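# Find the lighter check weight and set it on the red dish

## Task

Four check weights are present and one of them weighs less than the rest. Work out which one, using the balance if needed: its pointer stays over the white mark when both pans hold equal loads and leans toward the side carrying less. Lay that lighter weight flat on the red dish and keep the other three weights off the dish. Apart from the weights and the dish, everything must remain upright, and the balance must stay on the piece of furniture it currently sits on.

## Robot and tools

Robots: three identical i2rt Big YAM arms named arm1, arm2 and arm3. Each has six revolute joints, a two-finger gripper and a wrist camera that rides on top of the hand and looks toward the fingertips. Reach is roughly 1.0 m from the joint1 axis. Feet in the scene frame (metres): arm1 near (-0.017, 1.211, 0.828) facing -x; arm2 near (0.095, -0.011, 0.883) facing +x; arm3 near (-0.083, -1.202, 0.816) facing +x. Each foot points along its own +x.

Frame: a single shared scene frame, origin on the floor, +z up, distances in metres. The hand point sits between the finger pads, about 1 cm short of the tips. In the hand's own axes the fingers extend along +z and open and close along y. Quaternions are written w first.

Cameras: arm1_cam_wrist, arm2_cam_wrist, arm3_cam_wrist (fisheye, 672x504) and room_a, room_b (fixed in the room, 672x504). A calibration block gives K, distortion and T_world_to_cam (scene frame to camera frame) for each; these are approximate, with room cameras accurate to about a centimetre near image centre, and wrist camera poses derived from reported joint angles.

Tool move: optional keys arm1, arm2, arm3 and cameras. Each arm key takes that arm's own object; an arm not named keeps its previous command. Inside an arm's object:
- joints: absolute targets keyed by joint name. joint1_rad -2.879..2.879 (base yaw, positive counter-clockwise seen from above, 0 along the foot's facing); joint2_rad 0..3.141 (shoulder, 0 = upper arm pointing back, positive lifts it up and forward); joint3_rad 0..3.019 (elbow, 0 = folded, positive opens); joint4_rad -1.692..1.57 (hand pitch, positive tips fingers up); joint5_rad -1.57..1.57 (hand yaw, positive to the arm's right); joint6_rad -2.094..2.094 (hand roll, positive clockwise viewed from behind). Angles in radians. gripper_m 0..0.093 is the fingertip gap in metres.
- target: absolute hand pose [x, y, z, qw, qx, qy, qz] in the scene frame, same format as the printed hand line. The hand travels in a straight line from its current hand_target toward it. When target is given, joints may hold only gripper_m.
- speed: top speed of that straight path, 0.002..0.5 m/s, default 0.25; only allowed together with target. Rotation is capped at twice this value in rad/s.
- min_time_s: 0.1..8 s, a lower bound on the duration of this arm's joint motions; used with joints.
cameras: list of names or ["all"]; [] for none. Omitted means all images for an empty move and none otherwise.
All motions in one call begin together. Every hand path in a call finishes at the same moment, paced by the slowest; paths run 0.5 to 10 s and a call never exceeds 15 s. The controller keeps each step within 100 mm and 20 degrees of the measured hand, so hands lag, drift and may overshoot speed near full stretch; expect centimetre-level error. Paths do not avoid obstacles or other arms. An unknown key makes a call invalid; an out-of-range number gets it refused, and after a refusal the rest of that reply's move, wait and finished_scene calls are skipped. A move with no action returns full state, images and the scene number.

Tool wait: seconds 0..10 plus optional cameras; commands nothing new.
Tool zoom_image: camera name and region [x0, y0, x1, y1] in pixels from the top-left, at most 504 by 504, on a camera from the latest image set.
Tool finished_scene: scene = the current scene's integer number; irreversible, so call it only when the goal holds without the robots.

Reading results: the move line lists each commanded arm as done or with its worst status. joint_status and hand_status give per-motion outcomes: off_target (stopped short, may still push), time_out (joints keep a nearby target and push; resend reported positions to relax), not_followed (a safety check held back the joints; shown with "joint command not followed" or "pose unreachable"; may keep retrying). on_its_own reports uncommanded activity, with "held at" giving the current target. "as last shown" marks arms not in the action, whose status lines read "not commanded". hand is the measured pose, hand_target the pose at the held joint targets. Joint velocities follow joint order; "within noise" means at rest. Torques are in N m, include gravity, and joints 3 and 4 wrap at ±28. The pictures line gives image order; images may lag the state slightly.

Gripper: gripping a rigid item reads up to about 5 mm under its width (some read up to 2 mm over); empty and closed reads 0.000..0.003. Force tops out near 50-64 N per pad. Commanding about 5 mm below the touch reading gives full force. To release, command a gap well above the reading.

Avoid: arms pressing on each other, including one gripper closing on another's fingers (this ends the scene); arm collisions, which the self-check may catch too late; knocking items off the work area or onto the floor; dropping or releasing moving parts; slamming or hard pushing into heavy or fixed things; tipping anything besides weights and dish; shifting the balance off its furniture. Arms do not stop on contact and will keep pushing, heating motors: MOTOR HOT appears near 85 °C, and at 100 °C the arm goes limp for 30-60 s (OVER-TEMPERATURE FAULT, with keys reading limit_stop_at_motor_heat; resend those targets after). Loose objects may occasionally get nudged. The scene keeps running while you compose replies.

Each tool is called after "Emit:" as a command line: name --argument value for each argument, lists and objects as JSON in quotes; but a table of rows of numbers goes row by row, as --pt "numbers of a row", without its own name.

## Session

Emit:
move

Scene clock: 0.00 s.
Joint torques (N m): no reading
Heat: arm1: hottest joint2_rad 37 °C; arm2: hottest joint2_rad 31 °C; arm3: hottest joint2_rad 36 °C.
Joint velocities: within noise
arm1.joint_positions: joint1_rad=+0.463 joint2_rad=+0.615 joint3_rad=+1.490 joint4_rad=-1.383 joint5_rad=+0.276 joint6_rad=+0.395 gripper_m=+0.09396
arm1.joint_status: not commanded
arm1.hand: x=-0.2166 y=+1.1519 z=+1.4100 quat_wxyz=(-0.119, -0.855, +0.016, +0.505) (m; scene frame)
arm1.hand_target: x=-0.2135 y=+1.1537 z=+1.4229 quat_wxyz=(-0.125, -0.847, +0.018, +0.516) (m; scene frame)
arm1.hand_status: not commanded
arm2.joint_positions: joint1_rad=+0.482 joint2_rad=+0.585 joint3_rad=+1.357 joint4_rad=-1.462 joint5_rad=+0.226 joint6_rad=+0.023 gripper_m=+0.09396
arm2.joint_status: not commanded
arm2.hand: x=-0.1095 y=-0.0683 z=+1.3892 quat_wxyz=(-0.010, +0.891, +0.138, -0.433) (m; scene frame)
arm2.hand_target: x=-0.1075 y=-0.0675 z=+1.4001 quat_wxyz=(-0.007, +0.885, +0.136, -0.444) (m; scene frame)
arm2.hand_status: not commanded
arm3.joint_positions: joint1_rad=-0.065 joint2_rad=+0.649 joint3_rad=+1.390 joint4_rad=-1.161 joint5_rad=-0.034 joint6_rad=-0.702 gripper_m=+0.09396
arm3.joint_status: not commanded
arm3.hand: x=-0.3410 y=-1.1470 z=+1.3892 quat_wxyz=(-0.236, +0.811, +0.203, -0.495) (m; scene frame)
arm3.hand_target: x=-0.3379 y=-1.1478 z=+1.4005 quat_wxyz=(-0.241, +0.804, +0.201, -0.504) (m; scene frame)
arm3.hand_status: not commanded
pictures: arm1_cam_wrist, arm2_cam_wrist, arm3_cam_wrist, room_a, room_b

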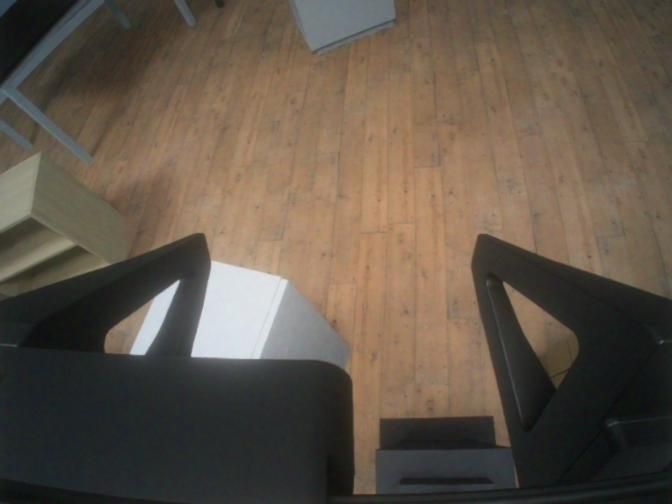

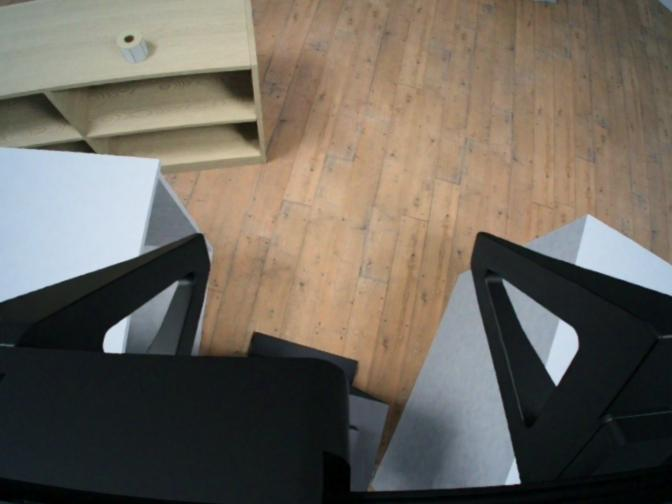

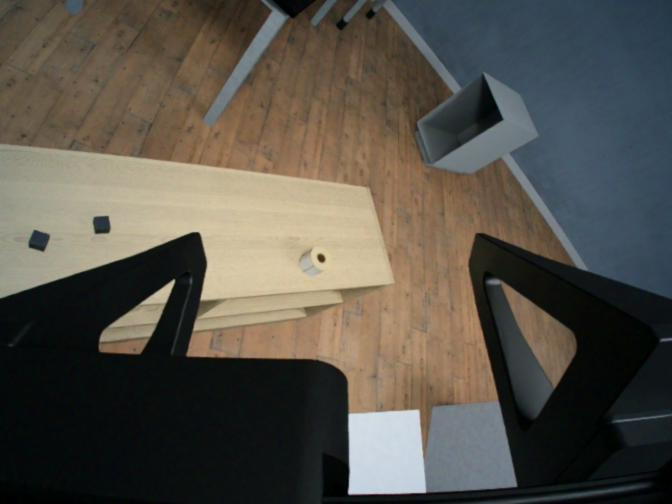

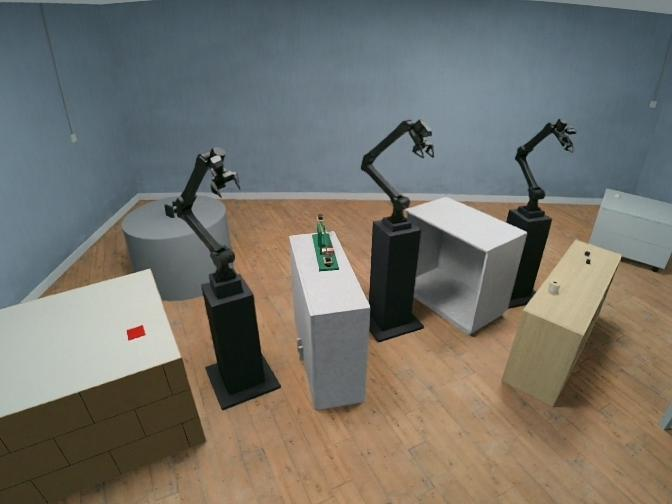

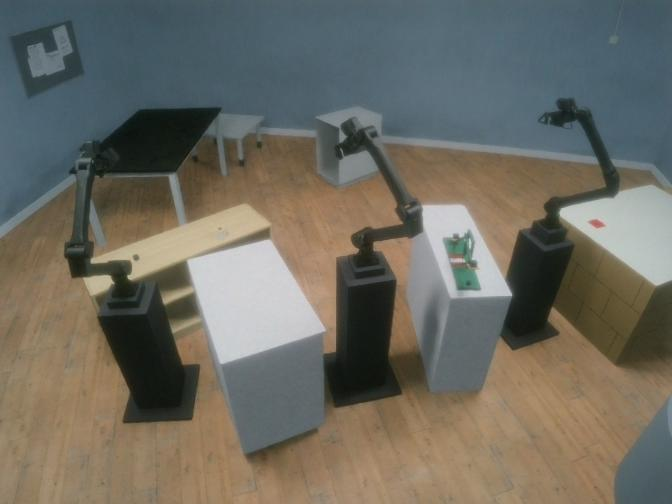

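Emit:
zoom_image --camera "room_a" --region '[260, 190, 400, 300]'

Emit:
zoom_image --camera "room_b" --region '[420, 210, 510, 300]'

Emit:
zoom_image --camera "room_a" --region '[500, 220, 640, 320]'

Emit:
zoom_image --camera "room_b" --region '[90, 200, 280, 300]'

Emit:
zoom_image --camera "room_a" --region '[80, 290, 200, 380]'

Scaled by 3.600 from the camera's 672x504 image, which has a finer 960x720 frame.

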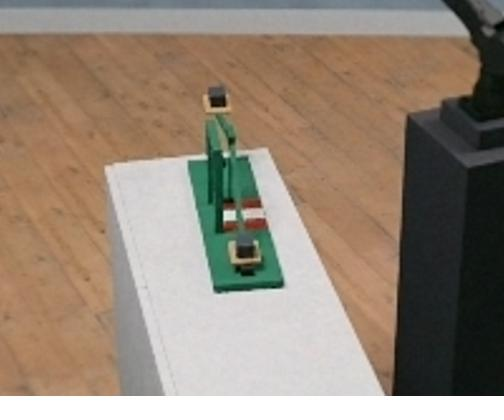

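Scaled by 5.600 from the camera's 672x504 image, which has a finer 960x720 frame.

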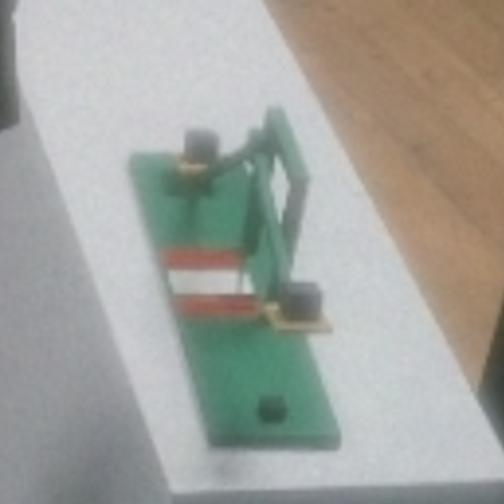

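Scaled by 3.600 from the camera's 672x504 image, which has a finer 960x720 frame.

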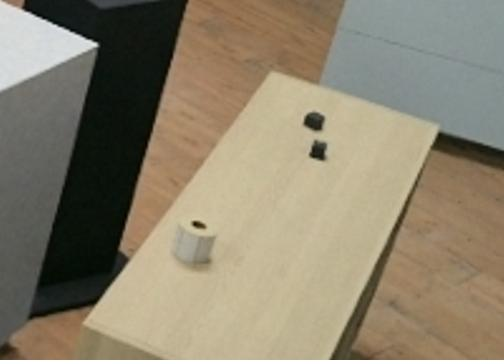

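Scaled by 2.653 from the camera's 672x504 image, which has a finer 960x720 frame.

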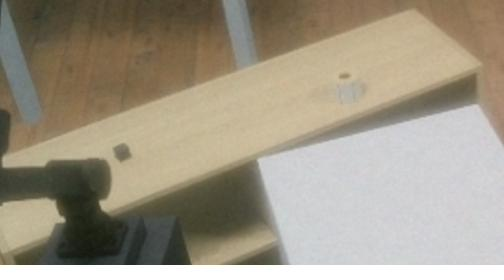

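Scaled by 4.200 from the camera's 672x504 image, which has a finer 960x720 frame.

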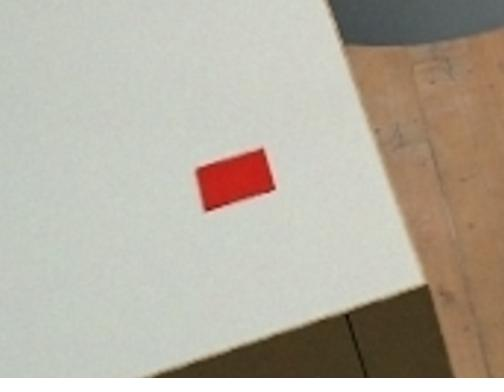

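Emit:
move --arm1 '{"joints":{"joint1_rad":1.71,"joint5_rad":0,"joint6_rad":0,"joint4_rad":-1.0}}' --arm2 '{"joints":{"joint1_rad":-1.5,"joint5_rad":0,"joint6_rad":0,"joint4_rad":-1.3}}' --arm3 '{"joints":{"joint1_rad":0.1,"joint5_rad":0,"joint6_rad":0,"joint4_rad":-1.3}}' --cameras '["all"]'

Scene clock: 3.83 s.
Joint torques (N m): arm1=[0.5 2.49 10.3 2.63 0.03 -0.19] | arm2=[0.79 2.2 10.99 2.48 -0.1 -0.01] | arm3=[-0.73 0.44 8.76 1.58 0.15 0.04]
Heat: arm1: hottest joint2_rad 37 °C; arm2: hottest joint2_rad 31 °C; arm3: hottest joint2_rad 36 °C.
move: arm1 done; arm2 done; arm3 done
Joint velocities: within noise
arm1.joint_positions: joint1_rad=+1.696 joint2_rad=+0.615 joint3_rad=+1.490 joint4_rad=-1.020 joint5_rad=+0.002 joint6_rad=+0.014 gripper_m=+0.09397
arm1.joint_status: all done
arm1.hand: x=+0.0316 y=+0.9766 z=+1.4908 quat_wxyz=(-0.505, -0.485, -0.579, +0.418) (m; scene frame)
arm1.hand_target: x=+0.0342 y=+0.9828 z=+1.5081 quat_wxyz=(-0.518, -0.467, -0.575, +0.428) (m; scene frame)
arm1.hand_status: not commanded
arm2.joint_positions: joint1_rad=-1.488 joint2_rad=+0.585 joint3_rad=+1.357 joint4_rad=-1.314 joint5_rad=+0.002 joint6_rad=+0.008 gripper_m=+0.09397
arm2.joint_status: all done
arm2.hand: x=+0.0865 y=+0.2108 z=+1.4211 quat_wxyz=(-0.347, +0.621, -0.605, -0.358) (m; scene frame)
arm2.hand_target: x=+0.0889 y=+0.2089 z=+1.4347 quat_wxyz=(-0.361, +0.614, -0.600, -0.366) (m; scene frame)
arm2.hand_status: not commanded
arm3.joint_positions: joint1_rad=+0.094 joint2_rad=+0.649 joint3_rad=+1.390 joint4_rad=-1.293 joint5_rad=-0.003 joint6_rad=-0.009 gripper_m=+0.09396
arm3.joint_status: all done
arm3.hand: x=-0.3316 y=-1.1849 z=+1.3600 quat_wxyz=(-0.022, +0.870, -0.028, -0.491) (m; scene frame)
arm3.hand_target: x=-0.3278 y=-1.1863 z=+1.3686 quat_wxyz=(-0.020, +0.867, -0.030, -0.498) (m; scene frame)
arm3.hand_status: not commanded
pictures: arm1_cam_wrist, arm2_cam_wrist, arm3_cam_wrist, room_a, room_b
camera_calibration:
arm1_cam_wrist: T_world_to_cam=[[-0.983855, -0.178934, -0.00344775, 0.210983], [-0.123309, 0.691715, -0.711565, 0.392211], [0.129708, -0.699652, -0.702612, 1.85419], [0, 0, 0, 1]] pos_world=[0.0154367, 1.06374, 1.58259]
arm2_cam_wrist: T_world_to_cam=[[0.999422, 0.033905, -0.00229589, -0.0891534], [0.0299929, -0.911831, -0.409469, 0.776753], [-0.0159765, 0.409164, -0.912321, 1.33575], [0, 0, 0, 1]] pos_world=[0.0871455, 0.16475, 1.53648]
arm3_cam_wrist: T_world_to_cam=[[0.0759606, 0.99711, 0.000925259, 1.2071], [0.914911, -0.0693296, -0.397658, 0.764526], [-0.396444, 0.0310529, -0.917533, 1.27972], [0, 0, 0, 1]] pos_world=[-0.283828, -1.19034, 1.47709]

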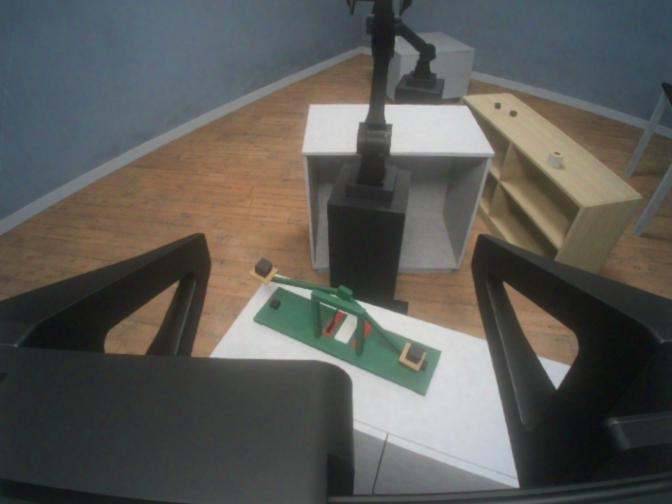

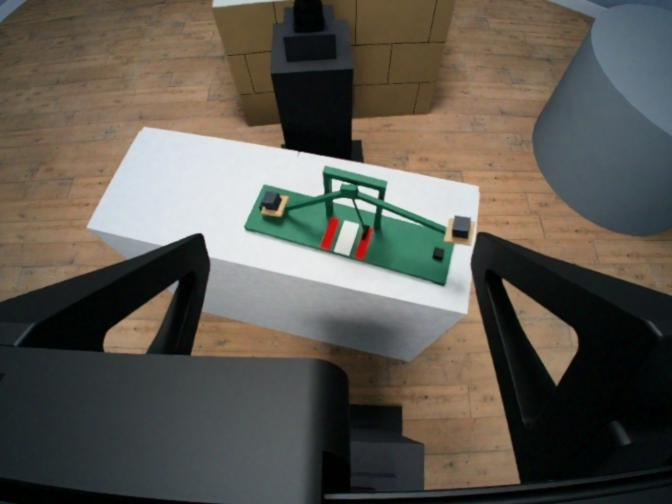

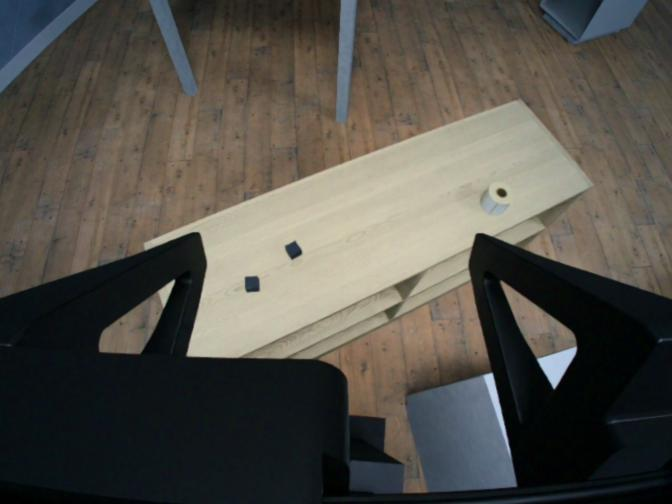

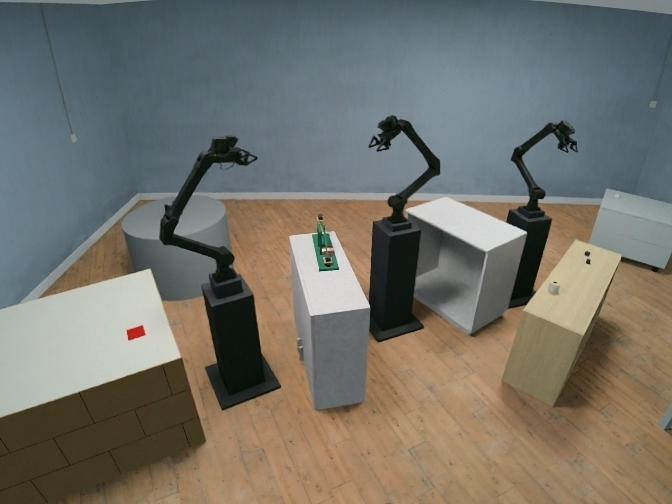

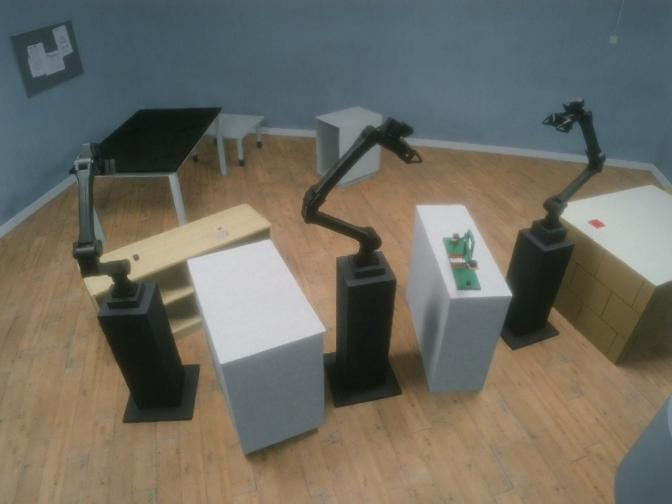

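Emit:
zoom_image --camera "arm2_cam_wrist" --region '[230, 150, 490, 300]'

Emit:
zoom_image --camera "arm1_cam_wrist" --region '[240, 240, 450, 410]'

Scaled by 1.938 from the camera's 672x504 image, which has a finer 960x720 frame.

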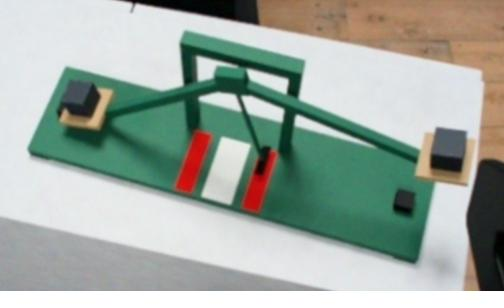

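Scaled by 2.400 from the camera's 672x504 image, which has a finer 960x720 frame.

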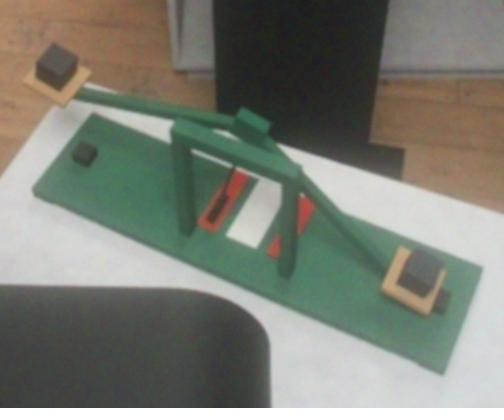

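Emit:
move --arm1 '{"joints":{"joint1_rad":1.93,"gripper_m":0.093}}'

Emit:
move --arm1 '{"target":[0.295,0.515,1.09,0,0.0958,0.9954,0],"speed":0.4}' --cameras '["arm1_cam_wrist","arm2_cam_wrist"]'

Scene clock: 6.77 s.
Joint torques (N m): arm1=[0.56 2.67 10.41 2.73 -0.02 -0.23] | arm2=[0.67 2.55 10.93 2.44 -0.1 0.01] | arm3=[-0.62 0.56 8.75 1.58 0.15 0.06]
Heat: arm1: hottest joint2_rad 37 °C; arm2: hottest joint2_rad 31 °C; arm3: hottest joint2_rad 36 °C.
move: arm1 done
Joint velocities: within noise
arm1.joint_positions: joint1_rad=+1.916 joint2_rad=+0.615 joint3_rad=+1.490 joint4_rad=-1.020 joint5_rad=+0.001 joint6_rad=+0.014 gripper_m=+0.09310
arm1.joint_status: all done
arm1.hand: x=+0.0826 y=+0.9919 z=+1.4904 quat_wxyz=(-0.547, -0.418, -0.630, +0.359) (m; scene frame)
arm1.hand_target: x=+0.0838 y=+0.9986 z=+1.5076 quat_wxyz=(-0.562, -0.401, -0.623, +0.368) (m; scene frame)
arm1.hand_status: not commanded
arm2, arm3: as last shown
arm2.hand: x=+0.0866 y=+0.2108 z=+1.4211 quat_wxyz=(-0.347, +0.621, -0.605, -0.358) (m; scene frame)
arm2.hand_target: x=+0.0890 y=+0.2089 z=+1.4347 quat_wxyz=(-0.361, +0.614, -0.600, -0.366) (m; scene frame)
pictures: none

Scene clock: 10.00 s.
Joint torques (N m): arm1=[0.38 -18.55 14.54 0.4 0.06 -0.23] | arm2=[0.56 2.43 10.99 2.39 -0.1 0] | arm3=[-0.56 0.44 8.76 1.57 0.15 0.06]
Heat: arm1: hottest joint2_rad 37 °C; arm2: hottest joint2_rad 31 °C; arm3: hottest joint2_rad 36 °C.
move: arm1 off_target
Joint velocities: within noise
arm1.joint_positions: joint1_rad=+1.915 joint2_rad=+2.377 joint3_rad=+2.741 joint4_rad=-1.696 joint5_rad=-0.012 joint6_rad=-0.943 gripper_m=+0.09310
arm1.joint_status: not commanded
arm1.hand: x=+0.2849 y=+0.5168 z=+1.0683 quat_wxyz=(-0.061, -0.109, -0.987, +0.103) (m; scene frame)
arm1.hand_target: x=+0.2943 y=+0.5168 z=+1.0894 quat_wxyz=(-0.071, -0.096, -0.985, +0.124) (m; scene frame)
arm1.hand_status: off_target (0.024 m and 13.9 deg from the pose sent, 0.658 m and 96.4 deg at the start; a joint's target at an end of its range on 31 of 97 steps)
arm2, arm3: as last shown
pictures: arm1_cam_wrist, arm2_cam_wrist
camera_calibration:
arm1_cam_wrist: T_world_to_cam=[[-0.225927, -0.954739, 0.19347, 0.351088], [-0.836813, 0.291883, 0.463194, -0.404266], [-0.498699, -0.0572502, -0.864882, 1.22318], [0, 0, 0, 1]] pos_world=[0.351024, 0.523223, 1.17723]
arm2_cam_wrist: T_world_to_cam=[[0.999435, 0.03355, -0.00223495, -0.0891903], [0.029694, -0.911844, -0.409463, 0.776772], [-0.0157754, 0.409165, -0.912324, 1.33574], [0, 0, 0, 1]] pos_world=[0.0871461, 0.164751, 1.53648]

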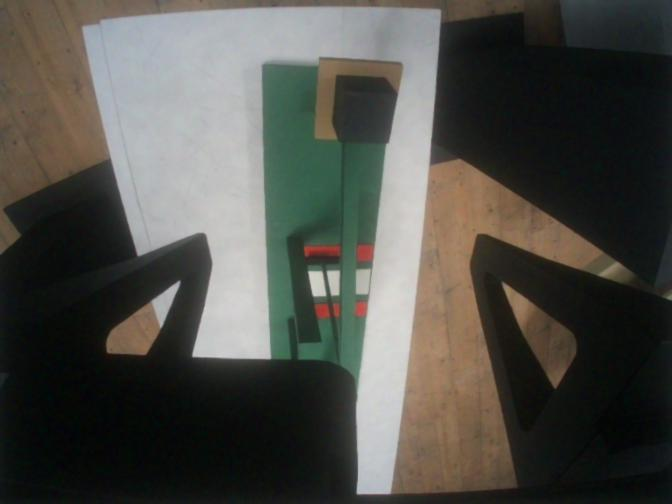

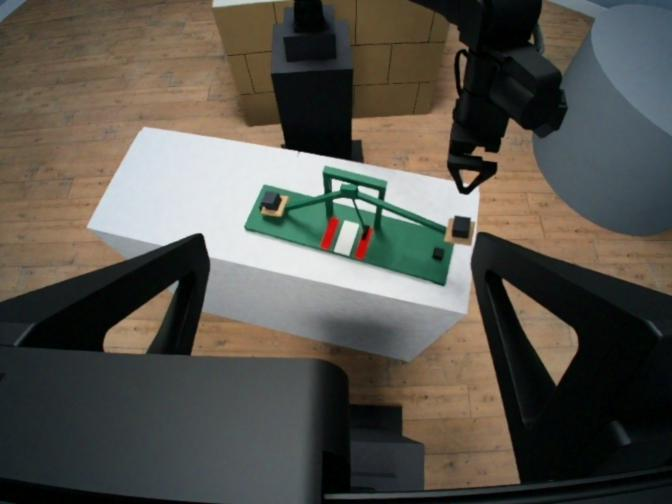

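Emit:
zoom_image --camera "arm1_cam_wrist" --region '[290, 40, 430, 160]'

Emit:
zoom_image --camera "arm2_cam_wrist" --region '[420, 190, 500, 260]'

Scaled by 3.600 from the camera's 672x504 image, which has a finer 960x720 frame.

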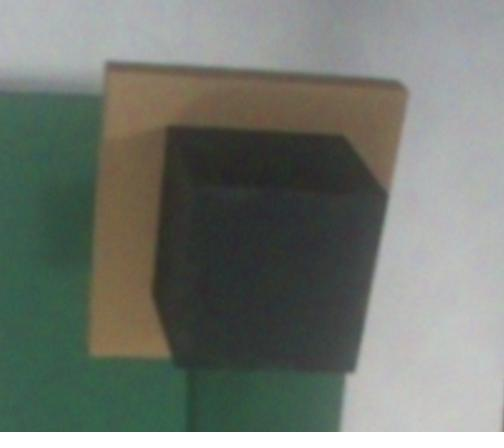

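Scaled by 6.300 from the camera's 672x504 image, which has a finer 960x720 frame.

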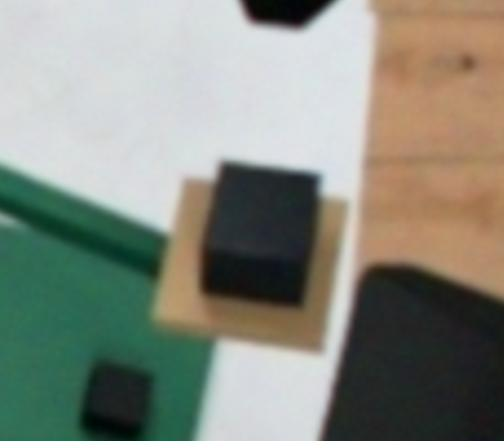

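Emit:
move --arm1 '{"target":[0.31,0.475,1.04,0,0.0958,0.9954,0],"speed":0.2}' --cameras '["arm1_cam_wrist","arm2_cam_wrist"]'

Emit:
zoom_image --camera "arm2_cam_wrist" --region '[380, 80, 580, 260]'

Scene clock: 12.67 s.
Joint torques (N m): arm1=[0.38 -19.78 14.54 1.44 0.09 -0.22] | arm2=[0.73 2.43 10.93 2.47 -0.1 -0.01] | arm3=[-0.5 0.5 8.75 1.58 0.15 0.05]
Heat: arm1: hottest joint2_rad 38 °C; arm2: hottest joint2_rad 31 °C; arm3: hottest joint2_rad 36 °C.
move: arm1 off_target
Joint velocities: within noise
arm1.joint_positions: joint1_rad=+1.915 joint2_rad=+2.520 joint3_rad=+2.873 joint4_rad=-1.651 joint5_rad=-0.012 joint6_rad=-0.945 gripper_m=+0.09310
arm1.joint_status: not commanded
arm1.hand: x=+0.2990 y=+0.4827 z=+1.0187 quat_wxyz=(-0.069, -0.108, -0.985, +0.118) (m; scene frame)
arm1.hand_target: x=+0.3090 y=+0.4776 z=+1.0396 quat_wxyz=(-0.083, -0.095, -0.981, +0.146) (m; scene frame)
arm1.hand_status: off_target (0.025 m and 15.8 deg from the pose sent, 0.056 m and 13.9 deg at the start; a joint's target at an end of its range on 44 of 45 steps)
arm2, arm3: as last shown
pictures: arm1_cam_wrist, arm2_cam_wrist
camera_calibration:
arm1_cam_wrist: T_world_to_cam=[[-0.226275, -0.948736, 0.22068, 0.30082], [-0.843179, 0.30421, 0.443289, -0.343378], [-0.487698, -0.0857671, -0.868789, 1.19986], [0, 0, 0, 1]] pos_world=[0.363708, 0.492766, 1.12826]
arm2_cam_wrist: T_world_to_cam=[[0.999435, 0.03355, -0.00223495, -0.0891903], [0.029694, -0.911844, -0.409463, 0.776772], [-0.0157754, 0.409165, -0.912324, 1.33574], [0, 0, 0, 1]] pos_world=[0.0871461, 0.164751, 1.53648]

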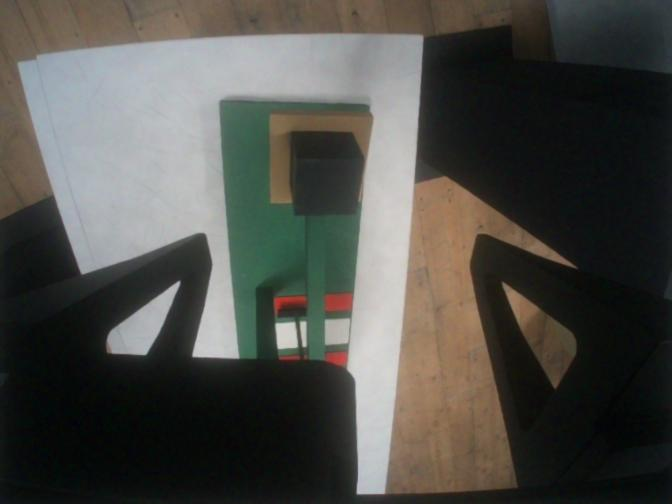

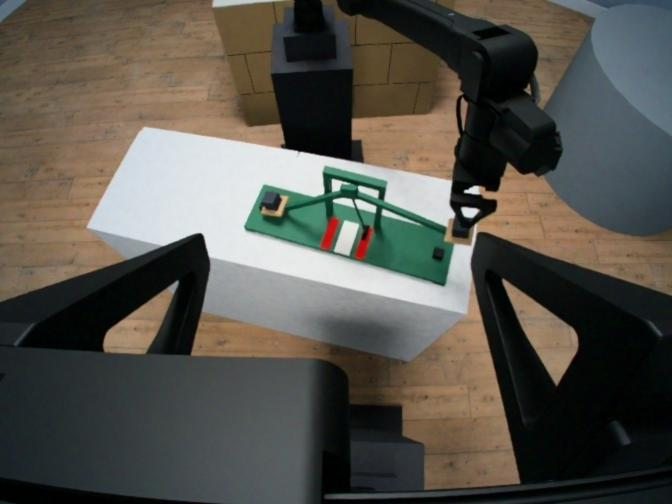

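Scaled by 2.520 from the camera's 672x504 image, which has a finer 960x720 frame.

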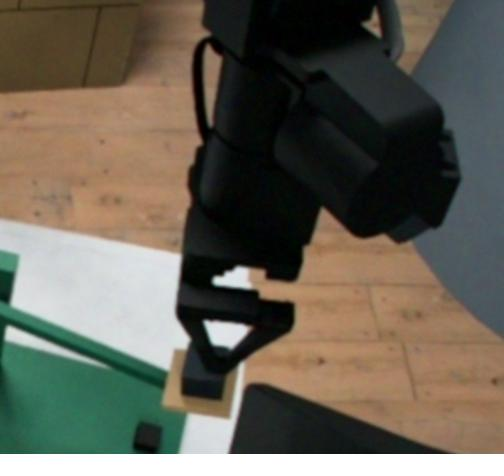

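Emit:
move --arm1 '{"target":[0.313,0.470,0.99,0,0.0958,0.9954,0],"speed":0.12}' --cameras '["arm1_cam_wrist","arm2_cam_wrist"]'

Emit:
zoom_image --camera "arm2_cam_wrist" --region '[400, 160, 520, 260]'

Scene clock: 16.03 s.
Joint torques (N m): arm1=[0.09 -19.9 14.52 1.24 0.11 -0.24] | arm2=[0.62 2.37 11.03 2.44 -0.1 0] | arm3=[-0.56 0.5 8.75 1.59 0.15 0.06]
Heat: arm1: hottest joint3_rad 39 °C; arm2: hottest joint3_rad 32 °C; arm3: hottest joint2_rad 36 °C.
move: arm1 off_target
Joint velocities: within noise
arm1.joint_positions: joint1_rad=+1.915 joint2_rad=+2.575 joint3_rad=+2.873 joint4_rad=-1.639 joint5_rad=-0.012 joint6_rad=-0.945 gripper_m=+0.09310
arm1.joint_status: not commanded
arm1.hand: x=+0.3006 y=+0.4781 z=+0.9772 quat_wxyz=(-0.059, -0.108, -0.987, +0.100) (m; scene frame)
arm1.hand_target: x=+0.3123 y=+0.4723 z=+0.9898 quat_wxyz=(-0.070, -0.096, -0.985, +0.123) (m; scene frame)
arm1.hand_status: off_target (0.020 m and 13.4 deg from the pose sent, 0.034 m and 15.8 deg at the start; a joint's target at an end of its range on 58 of 60 steps)
arm2, arm3: as last shown
pictures: arm1_cam_wrist, arm2_cam_wrist
camera_calibration:
arm1_cam_wrist: T_world_to_cam=[[-0.223133, -0.95673, 0.186761, 0.342033], [-0.835374, 0.286415, 0.469166, -0.341231], [-0.502356, -0.0513283, -0.863136, 1.14653], [0, 0, 0, 1]] pos_world=[0.367229, 0.483816, 1.08583]
arm2_cam_wrist: T_world_to_cam=[[0.999435, 0.03355, -0.00223495, -0.0891903], [0.029694, -0.911844, -0.409463, 0.776772], [-0.0157754, 0.409165, -0.912324, 1.33574], [0, 0, 0, 1]] pos_world=[0.0871461, 0.164751, 1.53648]

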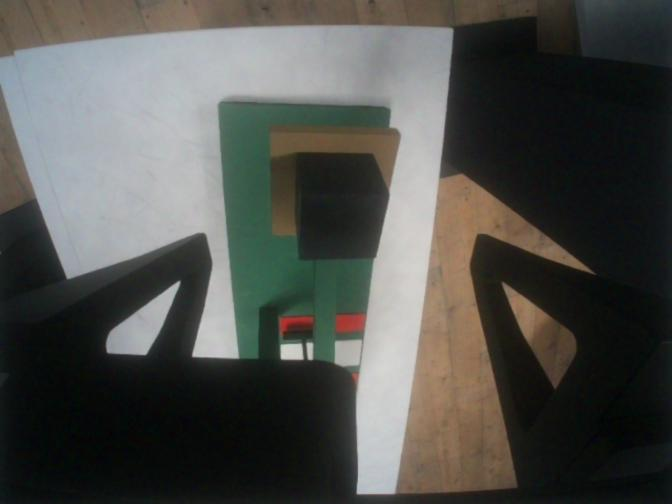

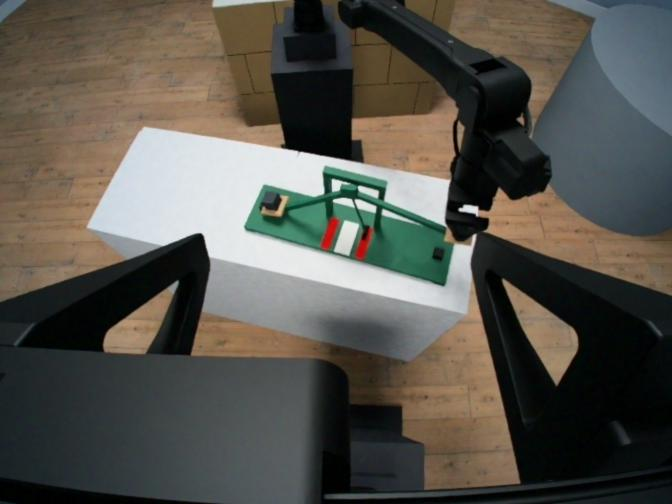

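Scaled by 4.200 from the camera's 672x504 image, which has a finer 960x720 frame.

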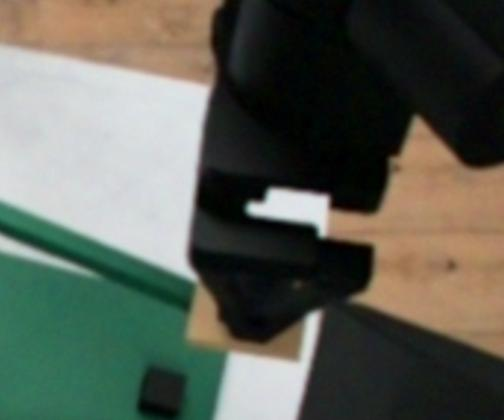

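Emit:
move --arm1 '{"target":[0.317,0.467,0.966,0,0.0958,0.9954,0],"speed":0.08,"joints":{"gripper_m":0.055}}' --cameras '["arm1_cam_wrist"]'

Emit:
zoom_image --camera "arm1_cam_wrist" --region '[170, 140, 510, 380]'

Scene clock: 18.57 s.
Joint torques (N m): arm1=[0.62 -18.9 14.67 1.17 0.08 -0.21] | arm2=[0.56 2.55 10.95 2.43 -0.11 0] | arm3=[-0.67 0.5 8.75 1.58 0.14 0.05]
Heat: arm1: hottest joint3_rad 40 °C; arm2: hottest joint3_rad 32 °C; arm3: hottest joint2_rad 36 °C.
move: arm1 off_target
Joint velocities: within noise
arm1.joint_positions: joint1_rad=+1.915 joint2_rad=+2.604 joint3_rad=+2.873 joint4_rad=-1.624 joint5_rad=-0.011 joint6_rad=-0.945 gripper_m=+0.05510
arm1.joint_status: all done
arm1.hand: x=+0.3019 y=+0.4743 z=+0.9551 quat_wxyz=(-0.055, -0.108, -0.988, +0.094) (m; scene frame)
arm1.hand_target: x=+0.3162 y=+0.4693 z=+0.9659 quat_wxyz=(-0.066, -0.096, -0.986, +0.116) (m; scene frame)
arm1.hand_status: off_target (0.020 m and 12.6 deg from the pose sent, 0.023 m and 13.4 deg at the start; a joint's target at an end of its range on 66 of 69 steps)
arm2, arm3: as last shown
pictures: arm1_cam_wrist
camera_calibration:
arm1_cam_wrist: T_world_to_cam=[[-0.222311, -0.95891, 0.176266, 0.353537], [-0.8324, 0.280804, 0.477765, -0.335233], [-0.507629, -0.0405112, -0.860623, 1.12206], [0, 0, 0, 1]] pos_world=[0.369137, 0.478601, 1.06351]

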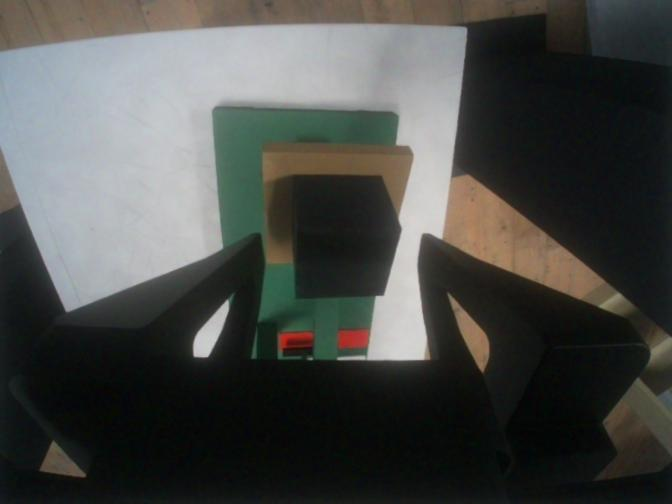

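Scaled by 1.482 from the camera's 672x504 image, which has a finer 960x720 frame.

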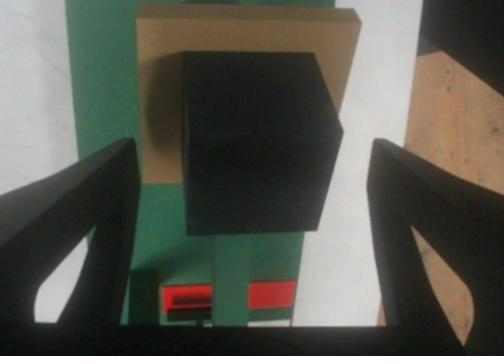

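Emit:
move --arm1 '{"target":[0.318,0.467,0.959,0,0.0958,0.9954,0],"speed":0.06,"joints":{"gripper_m":0.046}}'

Emit:
move --arm1 '{"joints":{"gripper_m":0.012}}' --cameras '["arm1_cam_wrist","arm2_cam_wrist"]'

Scene clock: 21.57 s.
Joint torques (N m): arm1=[0.09 -18.96 14.71 1.18 0.11 -0.17] | arm2=[0.44 2.61 10.95 2.43 -0.11 -0.02] | arm3=[-0.62 0.44 8.76 1.61 0.15 0.05]
Heat: arm1: hottest joint3_rad 41 °C; arm2: hottest joint3_rad 33 °C; arm3: hottest joint2_rad 36 °C.
move: arm1 off_target
Joint velocities: within noise
arm1.joint_positions: joint1_rad=+1.916 joint2_rad=+2.612 joint3_rad=+2.873 joint4_rad=-1.621 joint5_rad=-0.011 joint6_rad=-0.945 gripper_m=+0.04610
arm1.joint_status: all done
arm1.hand: x=+0.3026 y=+0.4739 z=+0.9490 quat_wxyz=(-0.054, -0.108, -0.988, +0.092) (m; scene frame)
arm1.hand_target: x=+0.3171 y=+0.4693 z=+0.9589 quat_wxyz=(-0.065, -0.096, -0.987, +0.113) (m; scene frame)
arm1.hand_status: off_target (0.020 m and 12.3 deg from the pose sent, 0.018 m and 12.6 deg at the start; a joint's target at an end of its range on 78 of 82 steps)
arm2, arm3: as last shown
pictures: none

Scene clock: 22.10 s.
Joint torques (N m): arm1=[-0.03 -19.08 14.76 1.11 0.03 -0.16] | arm2=[0.62 2.49 10.97 2.45 -0.09 0.01] | arm3=[-0.62 0.38 8.77 1.62 0.14 0.05]
Heat: arm1: hottest joint3_rad 41 °C; arm2: hottest joint3_rad 33 °C; arm3: hottest joint2_rad 36 °C.
move: arm1 off_target
Joint velocities: arm1=[within noise] | arm2=[-0.044 -0.015 -0.007 -0.007 -0.022 0.007 0] | arm3=[within noise]
arm1.joint_positions: joint1_rad=+1.916 joint2_rad=+2.612 joint3_rad=+2.873 joint4_rad=-1.620 joint5_rad=-0.010 joint6_rad=-0.945 gripper_m=+0.03204
arm1.joint_status: gripper_m off_target (ended at +0.03208, target +0.01200)
arm1.hand: x=+0.3026 y=+0.4737 z=+0.9491 quat_wxyz=(-0.053, -0.108, -0.988, +0.092) (m; scene frame)
arm1.hand_target: x=+0.3171 y=+0.4692 z=+0.9589 quat_wxyz=(-0.065, -0.096, -0.987, +0.113) (m; scene frame)
arm1.hand_status: not commanded
arm2, arm3: as last shown
pictures: arm1_cam_wrist, arm2_cam_wrist
camera_calibration:
arm1_cam_wrist: T_world_to_cam=[[-0.221371, -0.959613, 0.173599, 0.356717], [-0.831258, 0.278765, 0.480937, -0.333907], [-0.509908, -0.0378401, -0.859397, 1.11537], [0, 0, 0, 1]] pos_world=[0.37014, 0.477598, 1.05721]
arm2_cam_wrist: T_world_to_cam=[[0.999435, 0.03355, -0.00223495, -0.0891903], [0.029694, -0.911844, -0.409463, 0.776772], [-0.0157754, 0.409165, -0.912324, 1.33574], [0, 0, 0, 1]] pos_world=[0.0871461, 0.164751, 1.53648]

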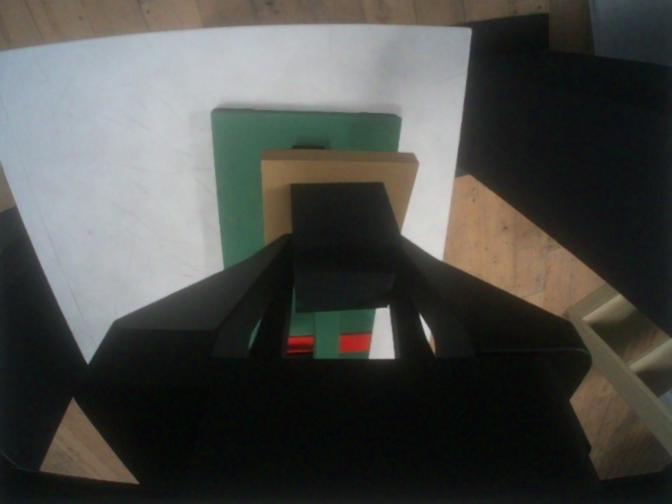

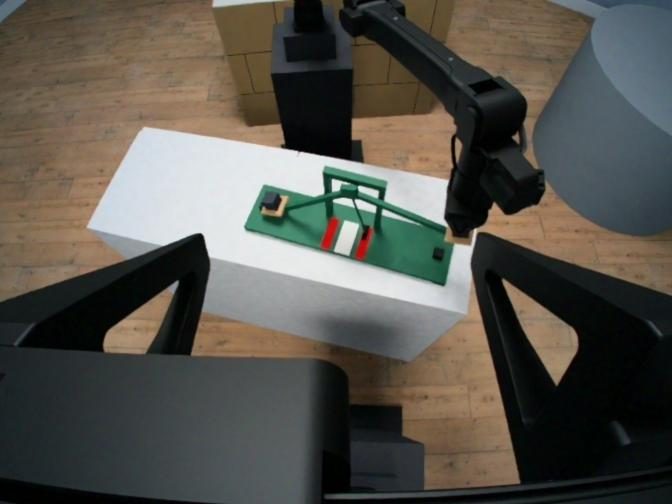

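Emit:
move --arm1 '{"target":[0.315,0.470,1.06,0,0.0958,0.9954,0],"speed":0.12}'

Emit:
move --arm1 '{"target":[0.18,0.77,1.2,0,0.545,0.839,0],"speed":0.3}' --cameras '["arm1_cam_wrist","arm2_cam_wrist"]'

Scene clock: 24.03 s.
Joint torques (N m): arm1=[0.26 -22.71 14.67 1.36 0.04 -0.2] | arm2=[0.73 2.37 10.95 2.44 -0.1 0] | arm3=[-0.56 0.44 8.77 1.61 0.15 0.05]
Heat: arm1: hottest joint3_rad 42 °C; arm2: hottest joint3_rad 33 °C; arm3: hottest joint2_rad 36 °C.
move: arm1 off_target
Joint velocities: within noise
arm1.joint_positions: joint1_rad=+1.916 joint2_rad=+2.542 joint3_rad=+2.873 joint4_rad=-1.620 joint5_rad=-0.010 joint6_rad=-0.945 gripper_m=+0.03204
arm1.joint_status: not commanded
arm1.hand: x=+0.3025 y=+0.4750 z=+1.0036 quat_wxyz=(-0.070, -0.107, -0.984, +0.122) (m; scene frame)
arm1.hand_target: x=+0.3129 y=+0.4744 z=+1.0592 quat_wxyz=(-0.095, -0.095, -0.977, +0.168) (m; scene frame)
arm1.hand_status: off_target (0.058 m and 16.3 deg from the pose sent, 0.112 m and 12.3 deg at the start; a joint's target at an end of its range on 53 of 54 steps)
arm2.joint_positions: joint1_rad=-1.488 joint2_rad=+0.585 joint3_rad=+1.357 joint4_rad=-1.314 joint5_rad=+0.002 joint6_rad=+0.008 gripper_m=+0.09397
arm2.joint_status: not commanded
arm2.hand: x=+0.0866 y=+0.2108 z=+1.4211 quat_wxyz=(-0.347, +0.621, -0.605, -0.358) (m; scene frame)
arm2.hand_target: x=+0.0890 y=+0.2089 z=+1.4347 quat_wxyz=(-0.361, +0.614, -0.600, -0.366) (m; scene frame)
arm2.hand_status: not commanded
arm3.joint_positions: joint1_rad=+0.094 joint2_rad=+0.649 joint3_rad=+1.390 joint4_rad=-1.293 joint5_rad=-0.003 joint6_rad=-0.009 gripper_m=+0.09396
arm3.joint_status: not commanded
arm3.hand: x=-0.3316 y=-1.1849 z=+1.3600 quat_wxyz=(-0.022, +0.870, -0.028, -0.491) (m; scene frame)
arm3.hand_target: x=-0.3278 y=-1.1863 z=+1.3686 quat_wxyz=(-0.020, +0.867, -0.030, -0.498) (m; scene frame)
arm3.hand_status: not commanded
pictures: none

Scene clock: 26.80 s.
Joint torques (N m): arm1=[-0.62 -12.16 11.02 0.55 0.01 0.02] | arm2=[0.73 2.67 10.91 2.44 -0.1 -0.01] | arm3=[-0.5 0.44 8.72 1.58 0.15 0.06]
Heat: arm1: hottest joint3_rad 42 °C; arm2: hottest joint3_rad 34 °C; arm3: hottest joint2_rad 36 °C.
move: arm1 off_target
Joint velocities: within noise
arm1.joint_positions: joint1_rad=+1.920 joint2_rad=+1.564 joint3_rad=+1.810 joint4_rad=-1.698 joint5_rad=-0.005 joint6_rad=-0.022 gripper_m=+0.03204
arm1.joint_status: not commanded
arm1.hand: x=+0.1799 y=+0.7665 z=+1.1857 quat_wxyz=(-0.049, -0.538, -0.841, +0.035) (m; scene frame)
arm1.hand_target: x=+0.1798 y=+0.7701 z=+1.1992 quat_wxyz=(-0.061, -0.543, -0.837, +0.041) (m; scene frame)
arm1.hand_status: off_target (0.015 m and 7.0 deg from the pose sent, 0.375 m and 55.8 deg at the start; a joint's target at an end of its range on 46 of 83 steps)
arm2, arm3: as last shown
pictures: arm1_cam_wrist, arm2_cam_wrist
camera_calibration:
arm1_cam_wrist: T_world_to_cam=[[-0.907311, -0.420368, 0.00878641, 0.474933], [-0.361472, 0.790526, 0.494375, -1.12405], [-0.214765, 0.445376, -0.869204, 0.85538], [0, 0, 0, 1]] pos_world=[0.208306, 0.70727, 1.29503]
arm2_cam_wrist: T_world_to_cam=[[0.999435, 0.03355, -0.00223495, -0.0891903], [0.029694, -0.911844, -0.409463, 0.776772], [-0.0157754, 0.409165, -0.912324, 1.33574], [0, 0, 0, 1]] pos_world=[0.0871461, 0.164751, 1.53648]

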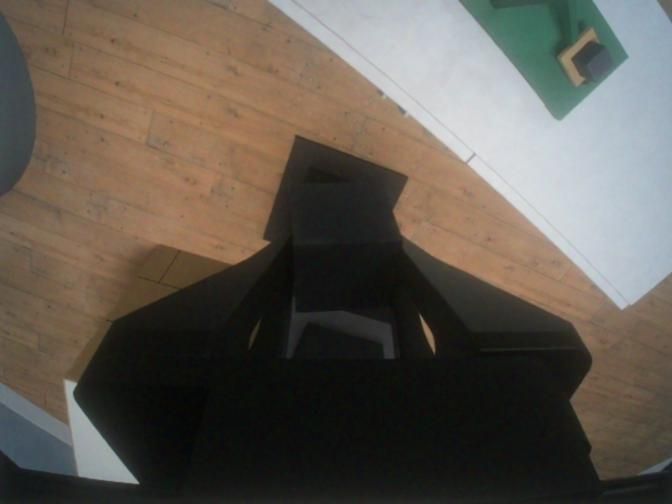

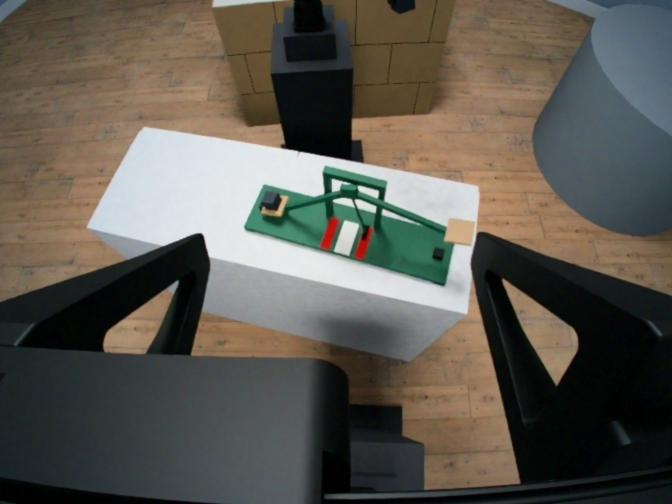

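Emit:
move --arm1 '{"joints":{"joint1_rad":-1.5,"joint4_rad":-1.6},"min_time_s":3}' --cameras '["arm1_cam_wrist","room_a"]'

Scene clock: 30.40 s.
Joint torques (N m): arm1=[-0.26 -11.87 11.26 1.43 0.02 -0.01] | arm2=[0.85 2.37 10.93 2.44 -0.12 0] | arm3=[-0.5 0.5 8.75 1.58 0.14 0.06]
Heat: arm1: hottest joint3_rad 43 °C; arm2: hottest joint3_rad 34 °C; arm3: hottest joint2_rad 36 °C.
move: arm1 done
Joint velocities: within noise
arm1.joint_positions: joint1_rad=-1.498 joint2_rad=+1.564 joint3_rad=+1.810 joint4_rad=-1.614 joint5_rad=-0.007 joint6_rad=-0.020 gripper_m=+0.03205
arm1.joint_status: all done
arm1.hand: x=-0.0825 y=+1.7162 z=+1.1860 quat_wxyz=(+0.061, -0.755, +0.648, +0.079) (m; scene frame)
arm1.hand_target: x=-0.0819 y=+1.7174 z=+1.2012 quat_wxyz=(+0.075, -0.749, +0.651, +0.096) (m; scene frame)
arm1.hand_status: not commanded
arm2, arm3: as last shown
pictures: arm1_cam_wrist, room_a
camera_calibration:
arm1_cam_wrist: T_world_to_cam=[[0.987922, 0.154788, -0.00718618, -0.175707], [0.143167, -0.894045, 0.424485, 1.04578], [0.0592805, -0.420387, -0.905406, 1.9278], [0, 0, 0, 1]] pos_world=[-0.0904181, 1.7726, 1.30026]

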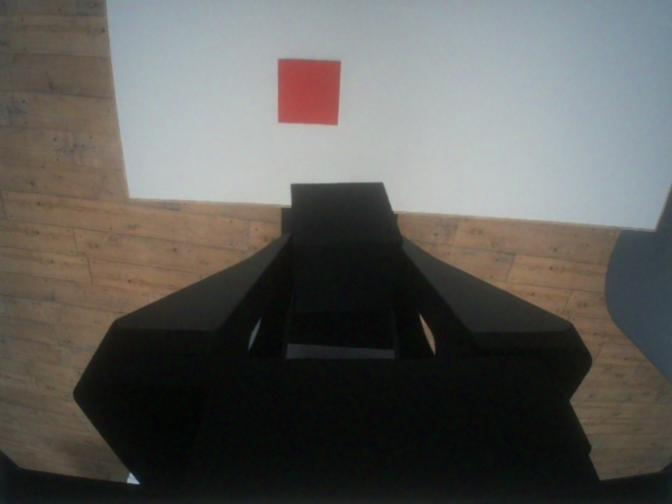

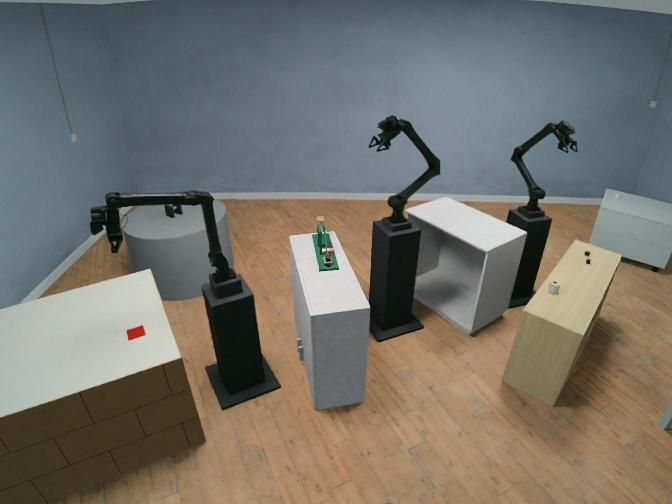

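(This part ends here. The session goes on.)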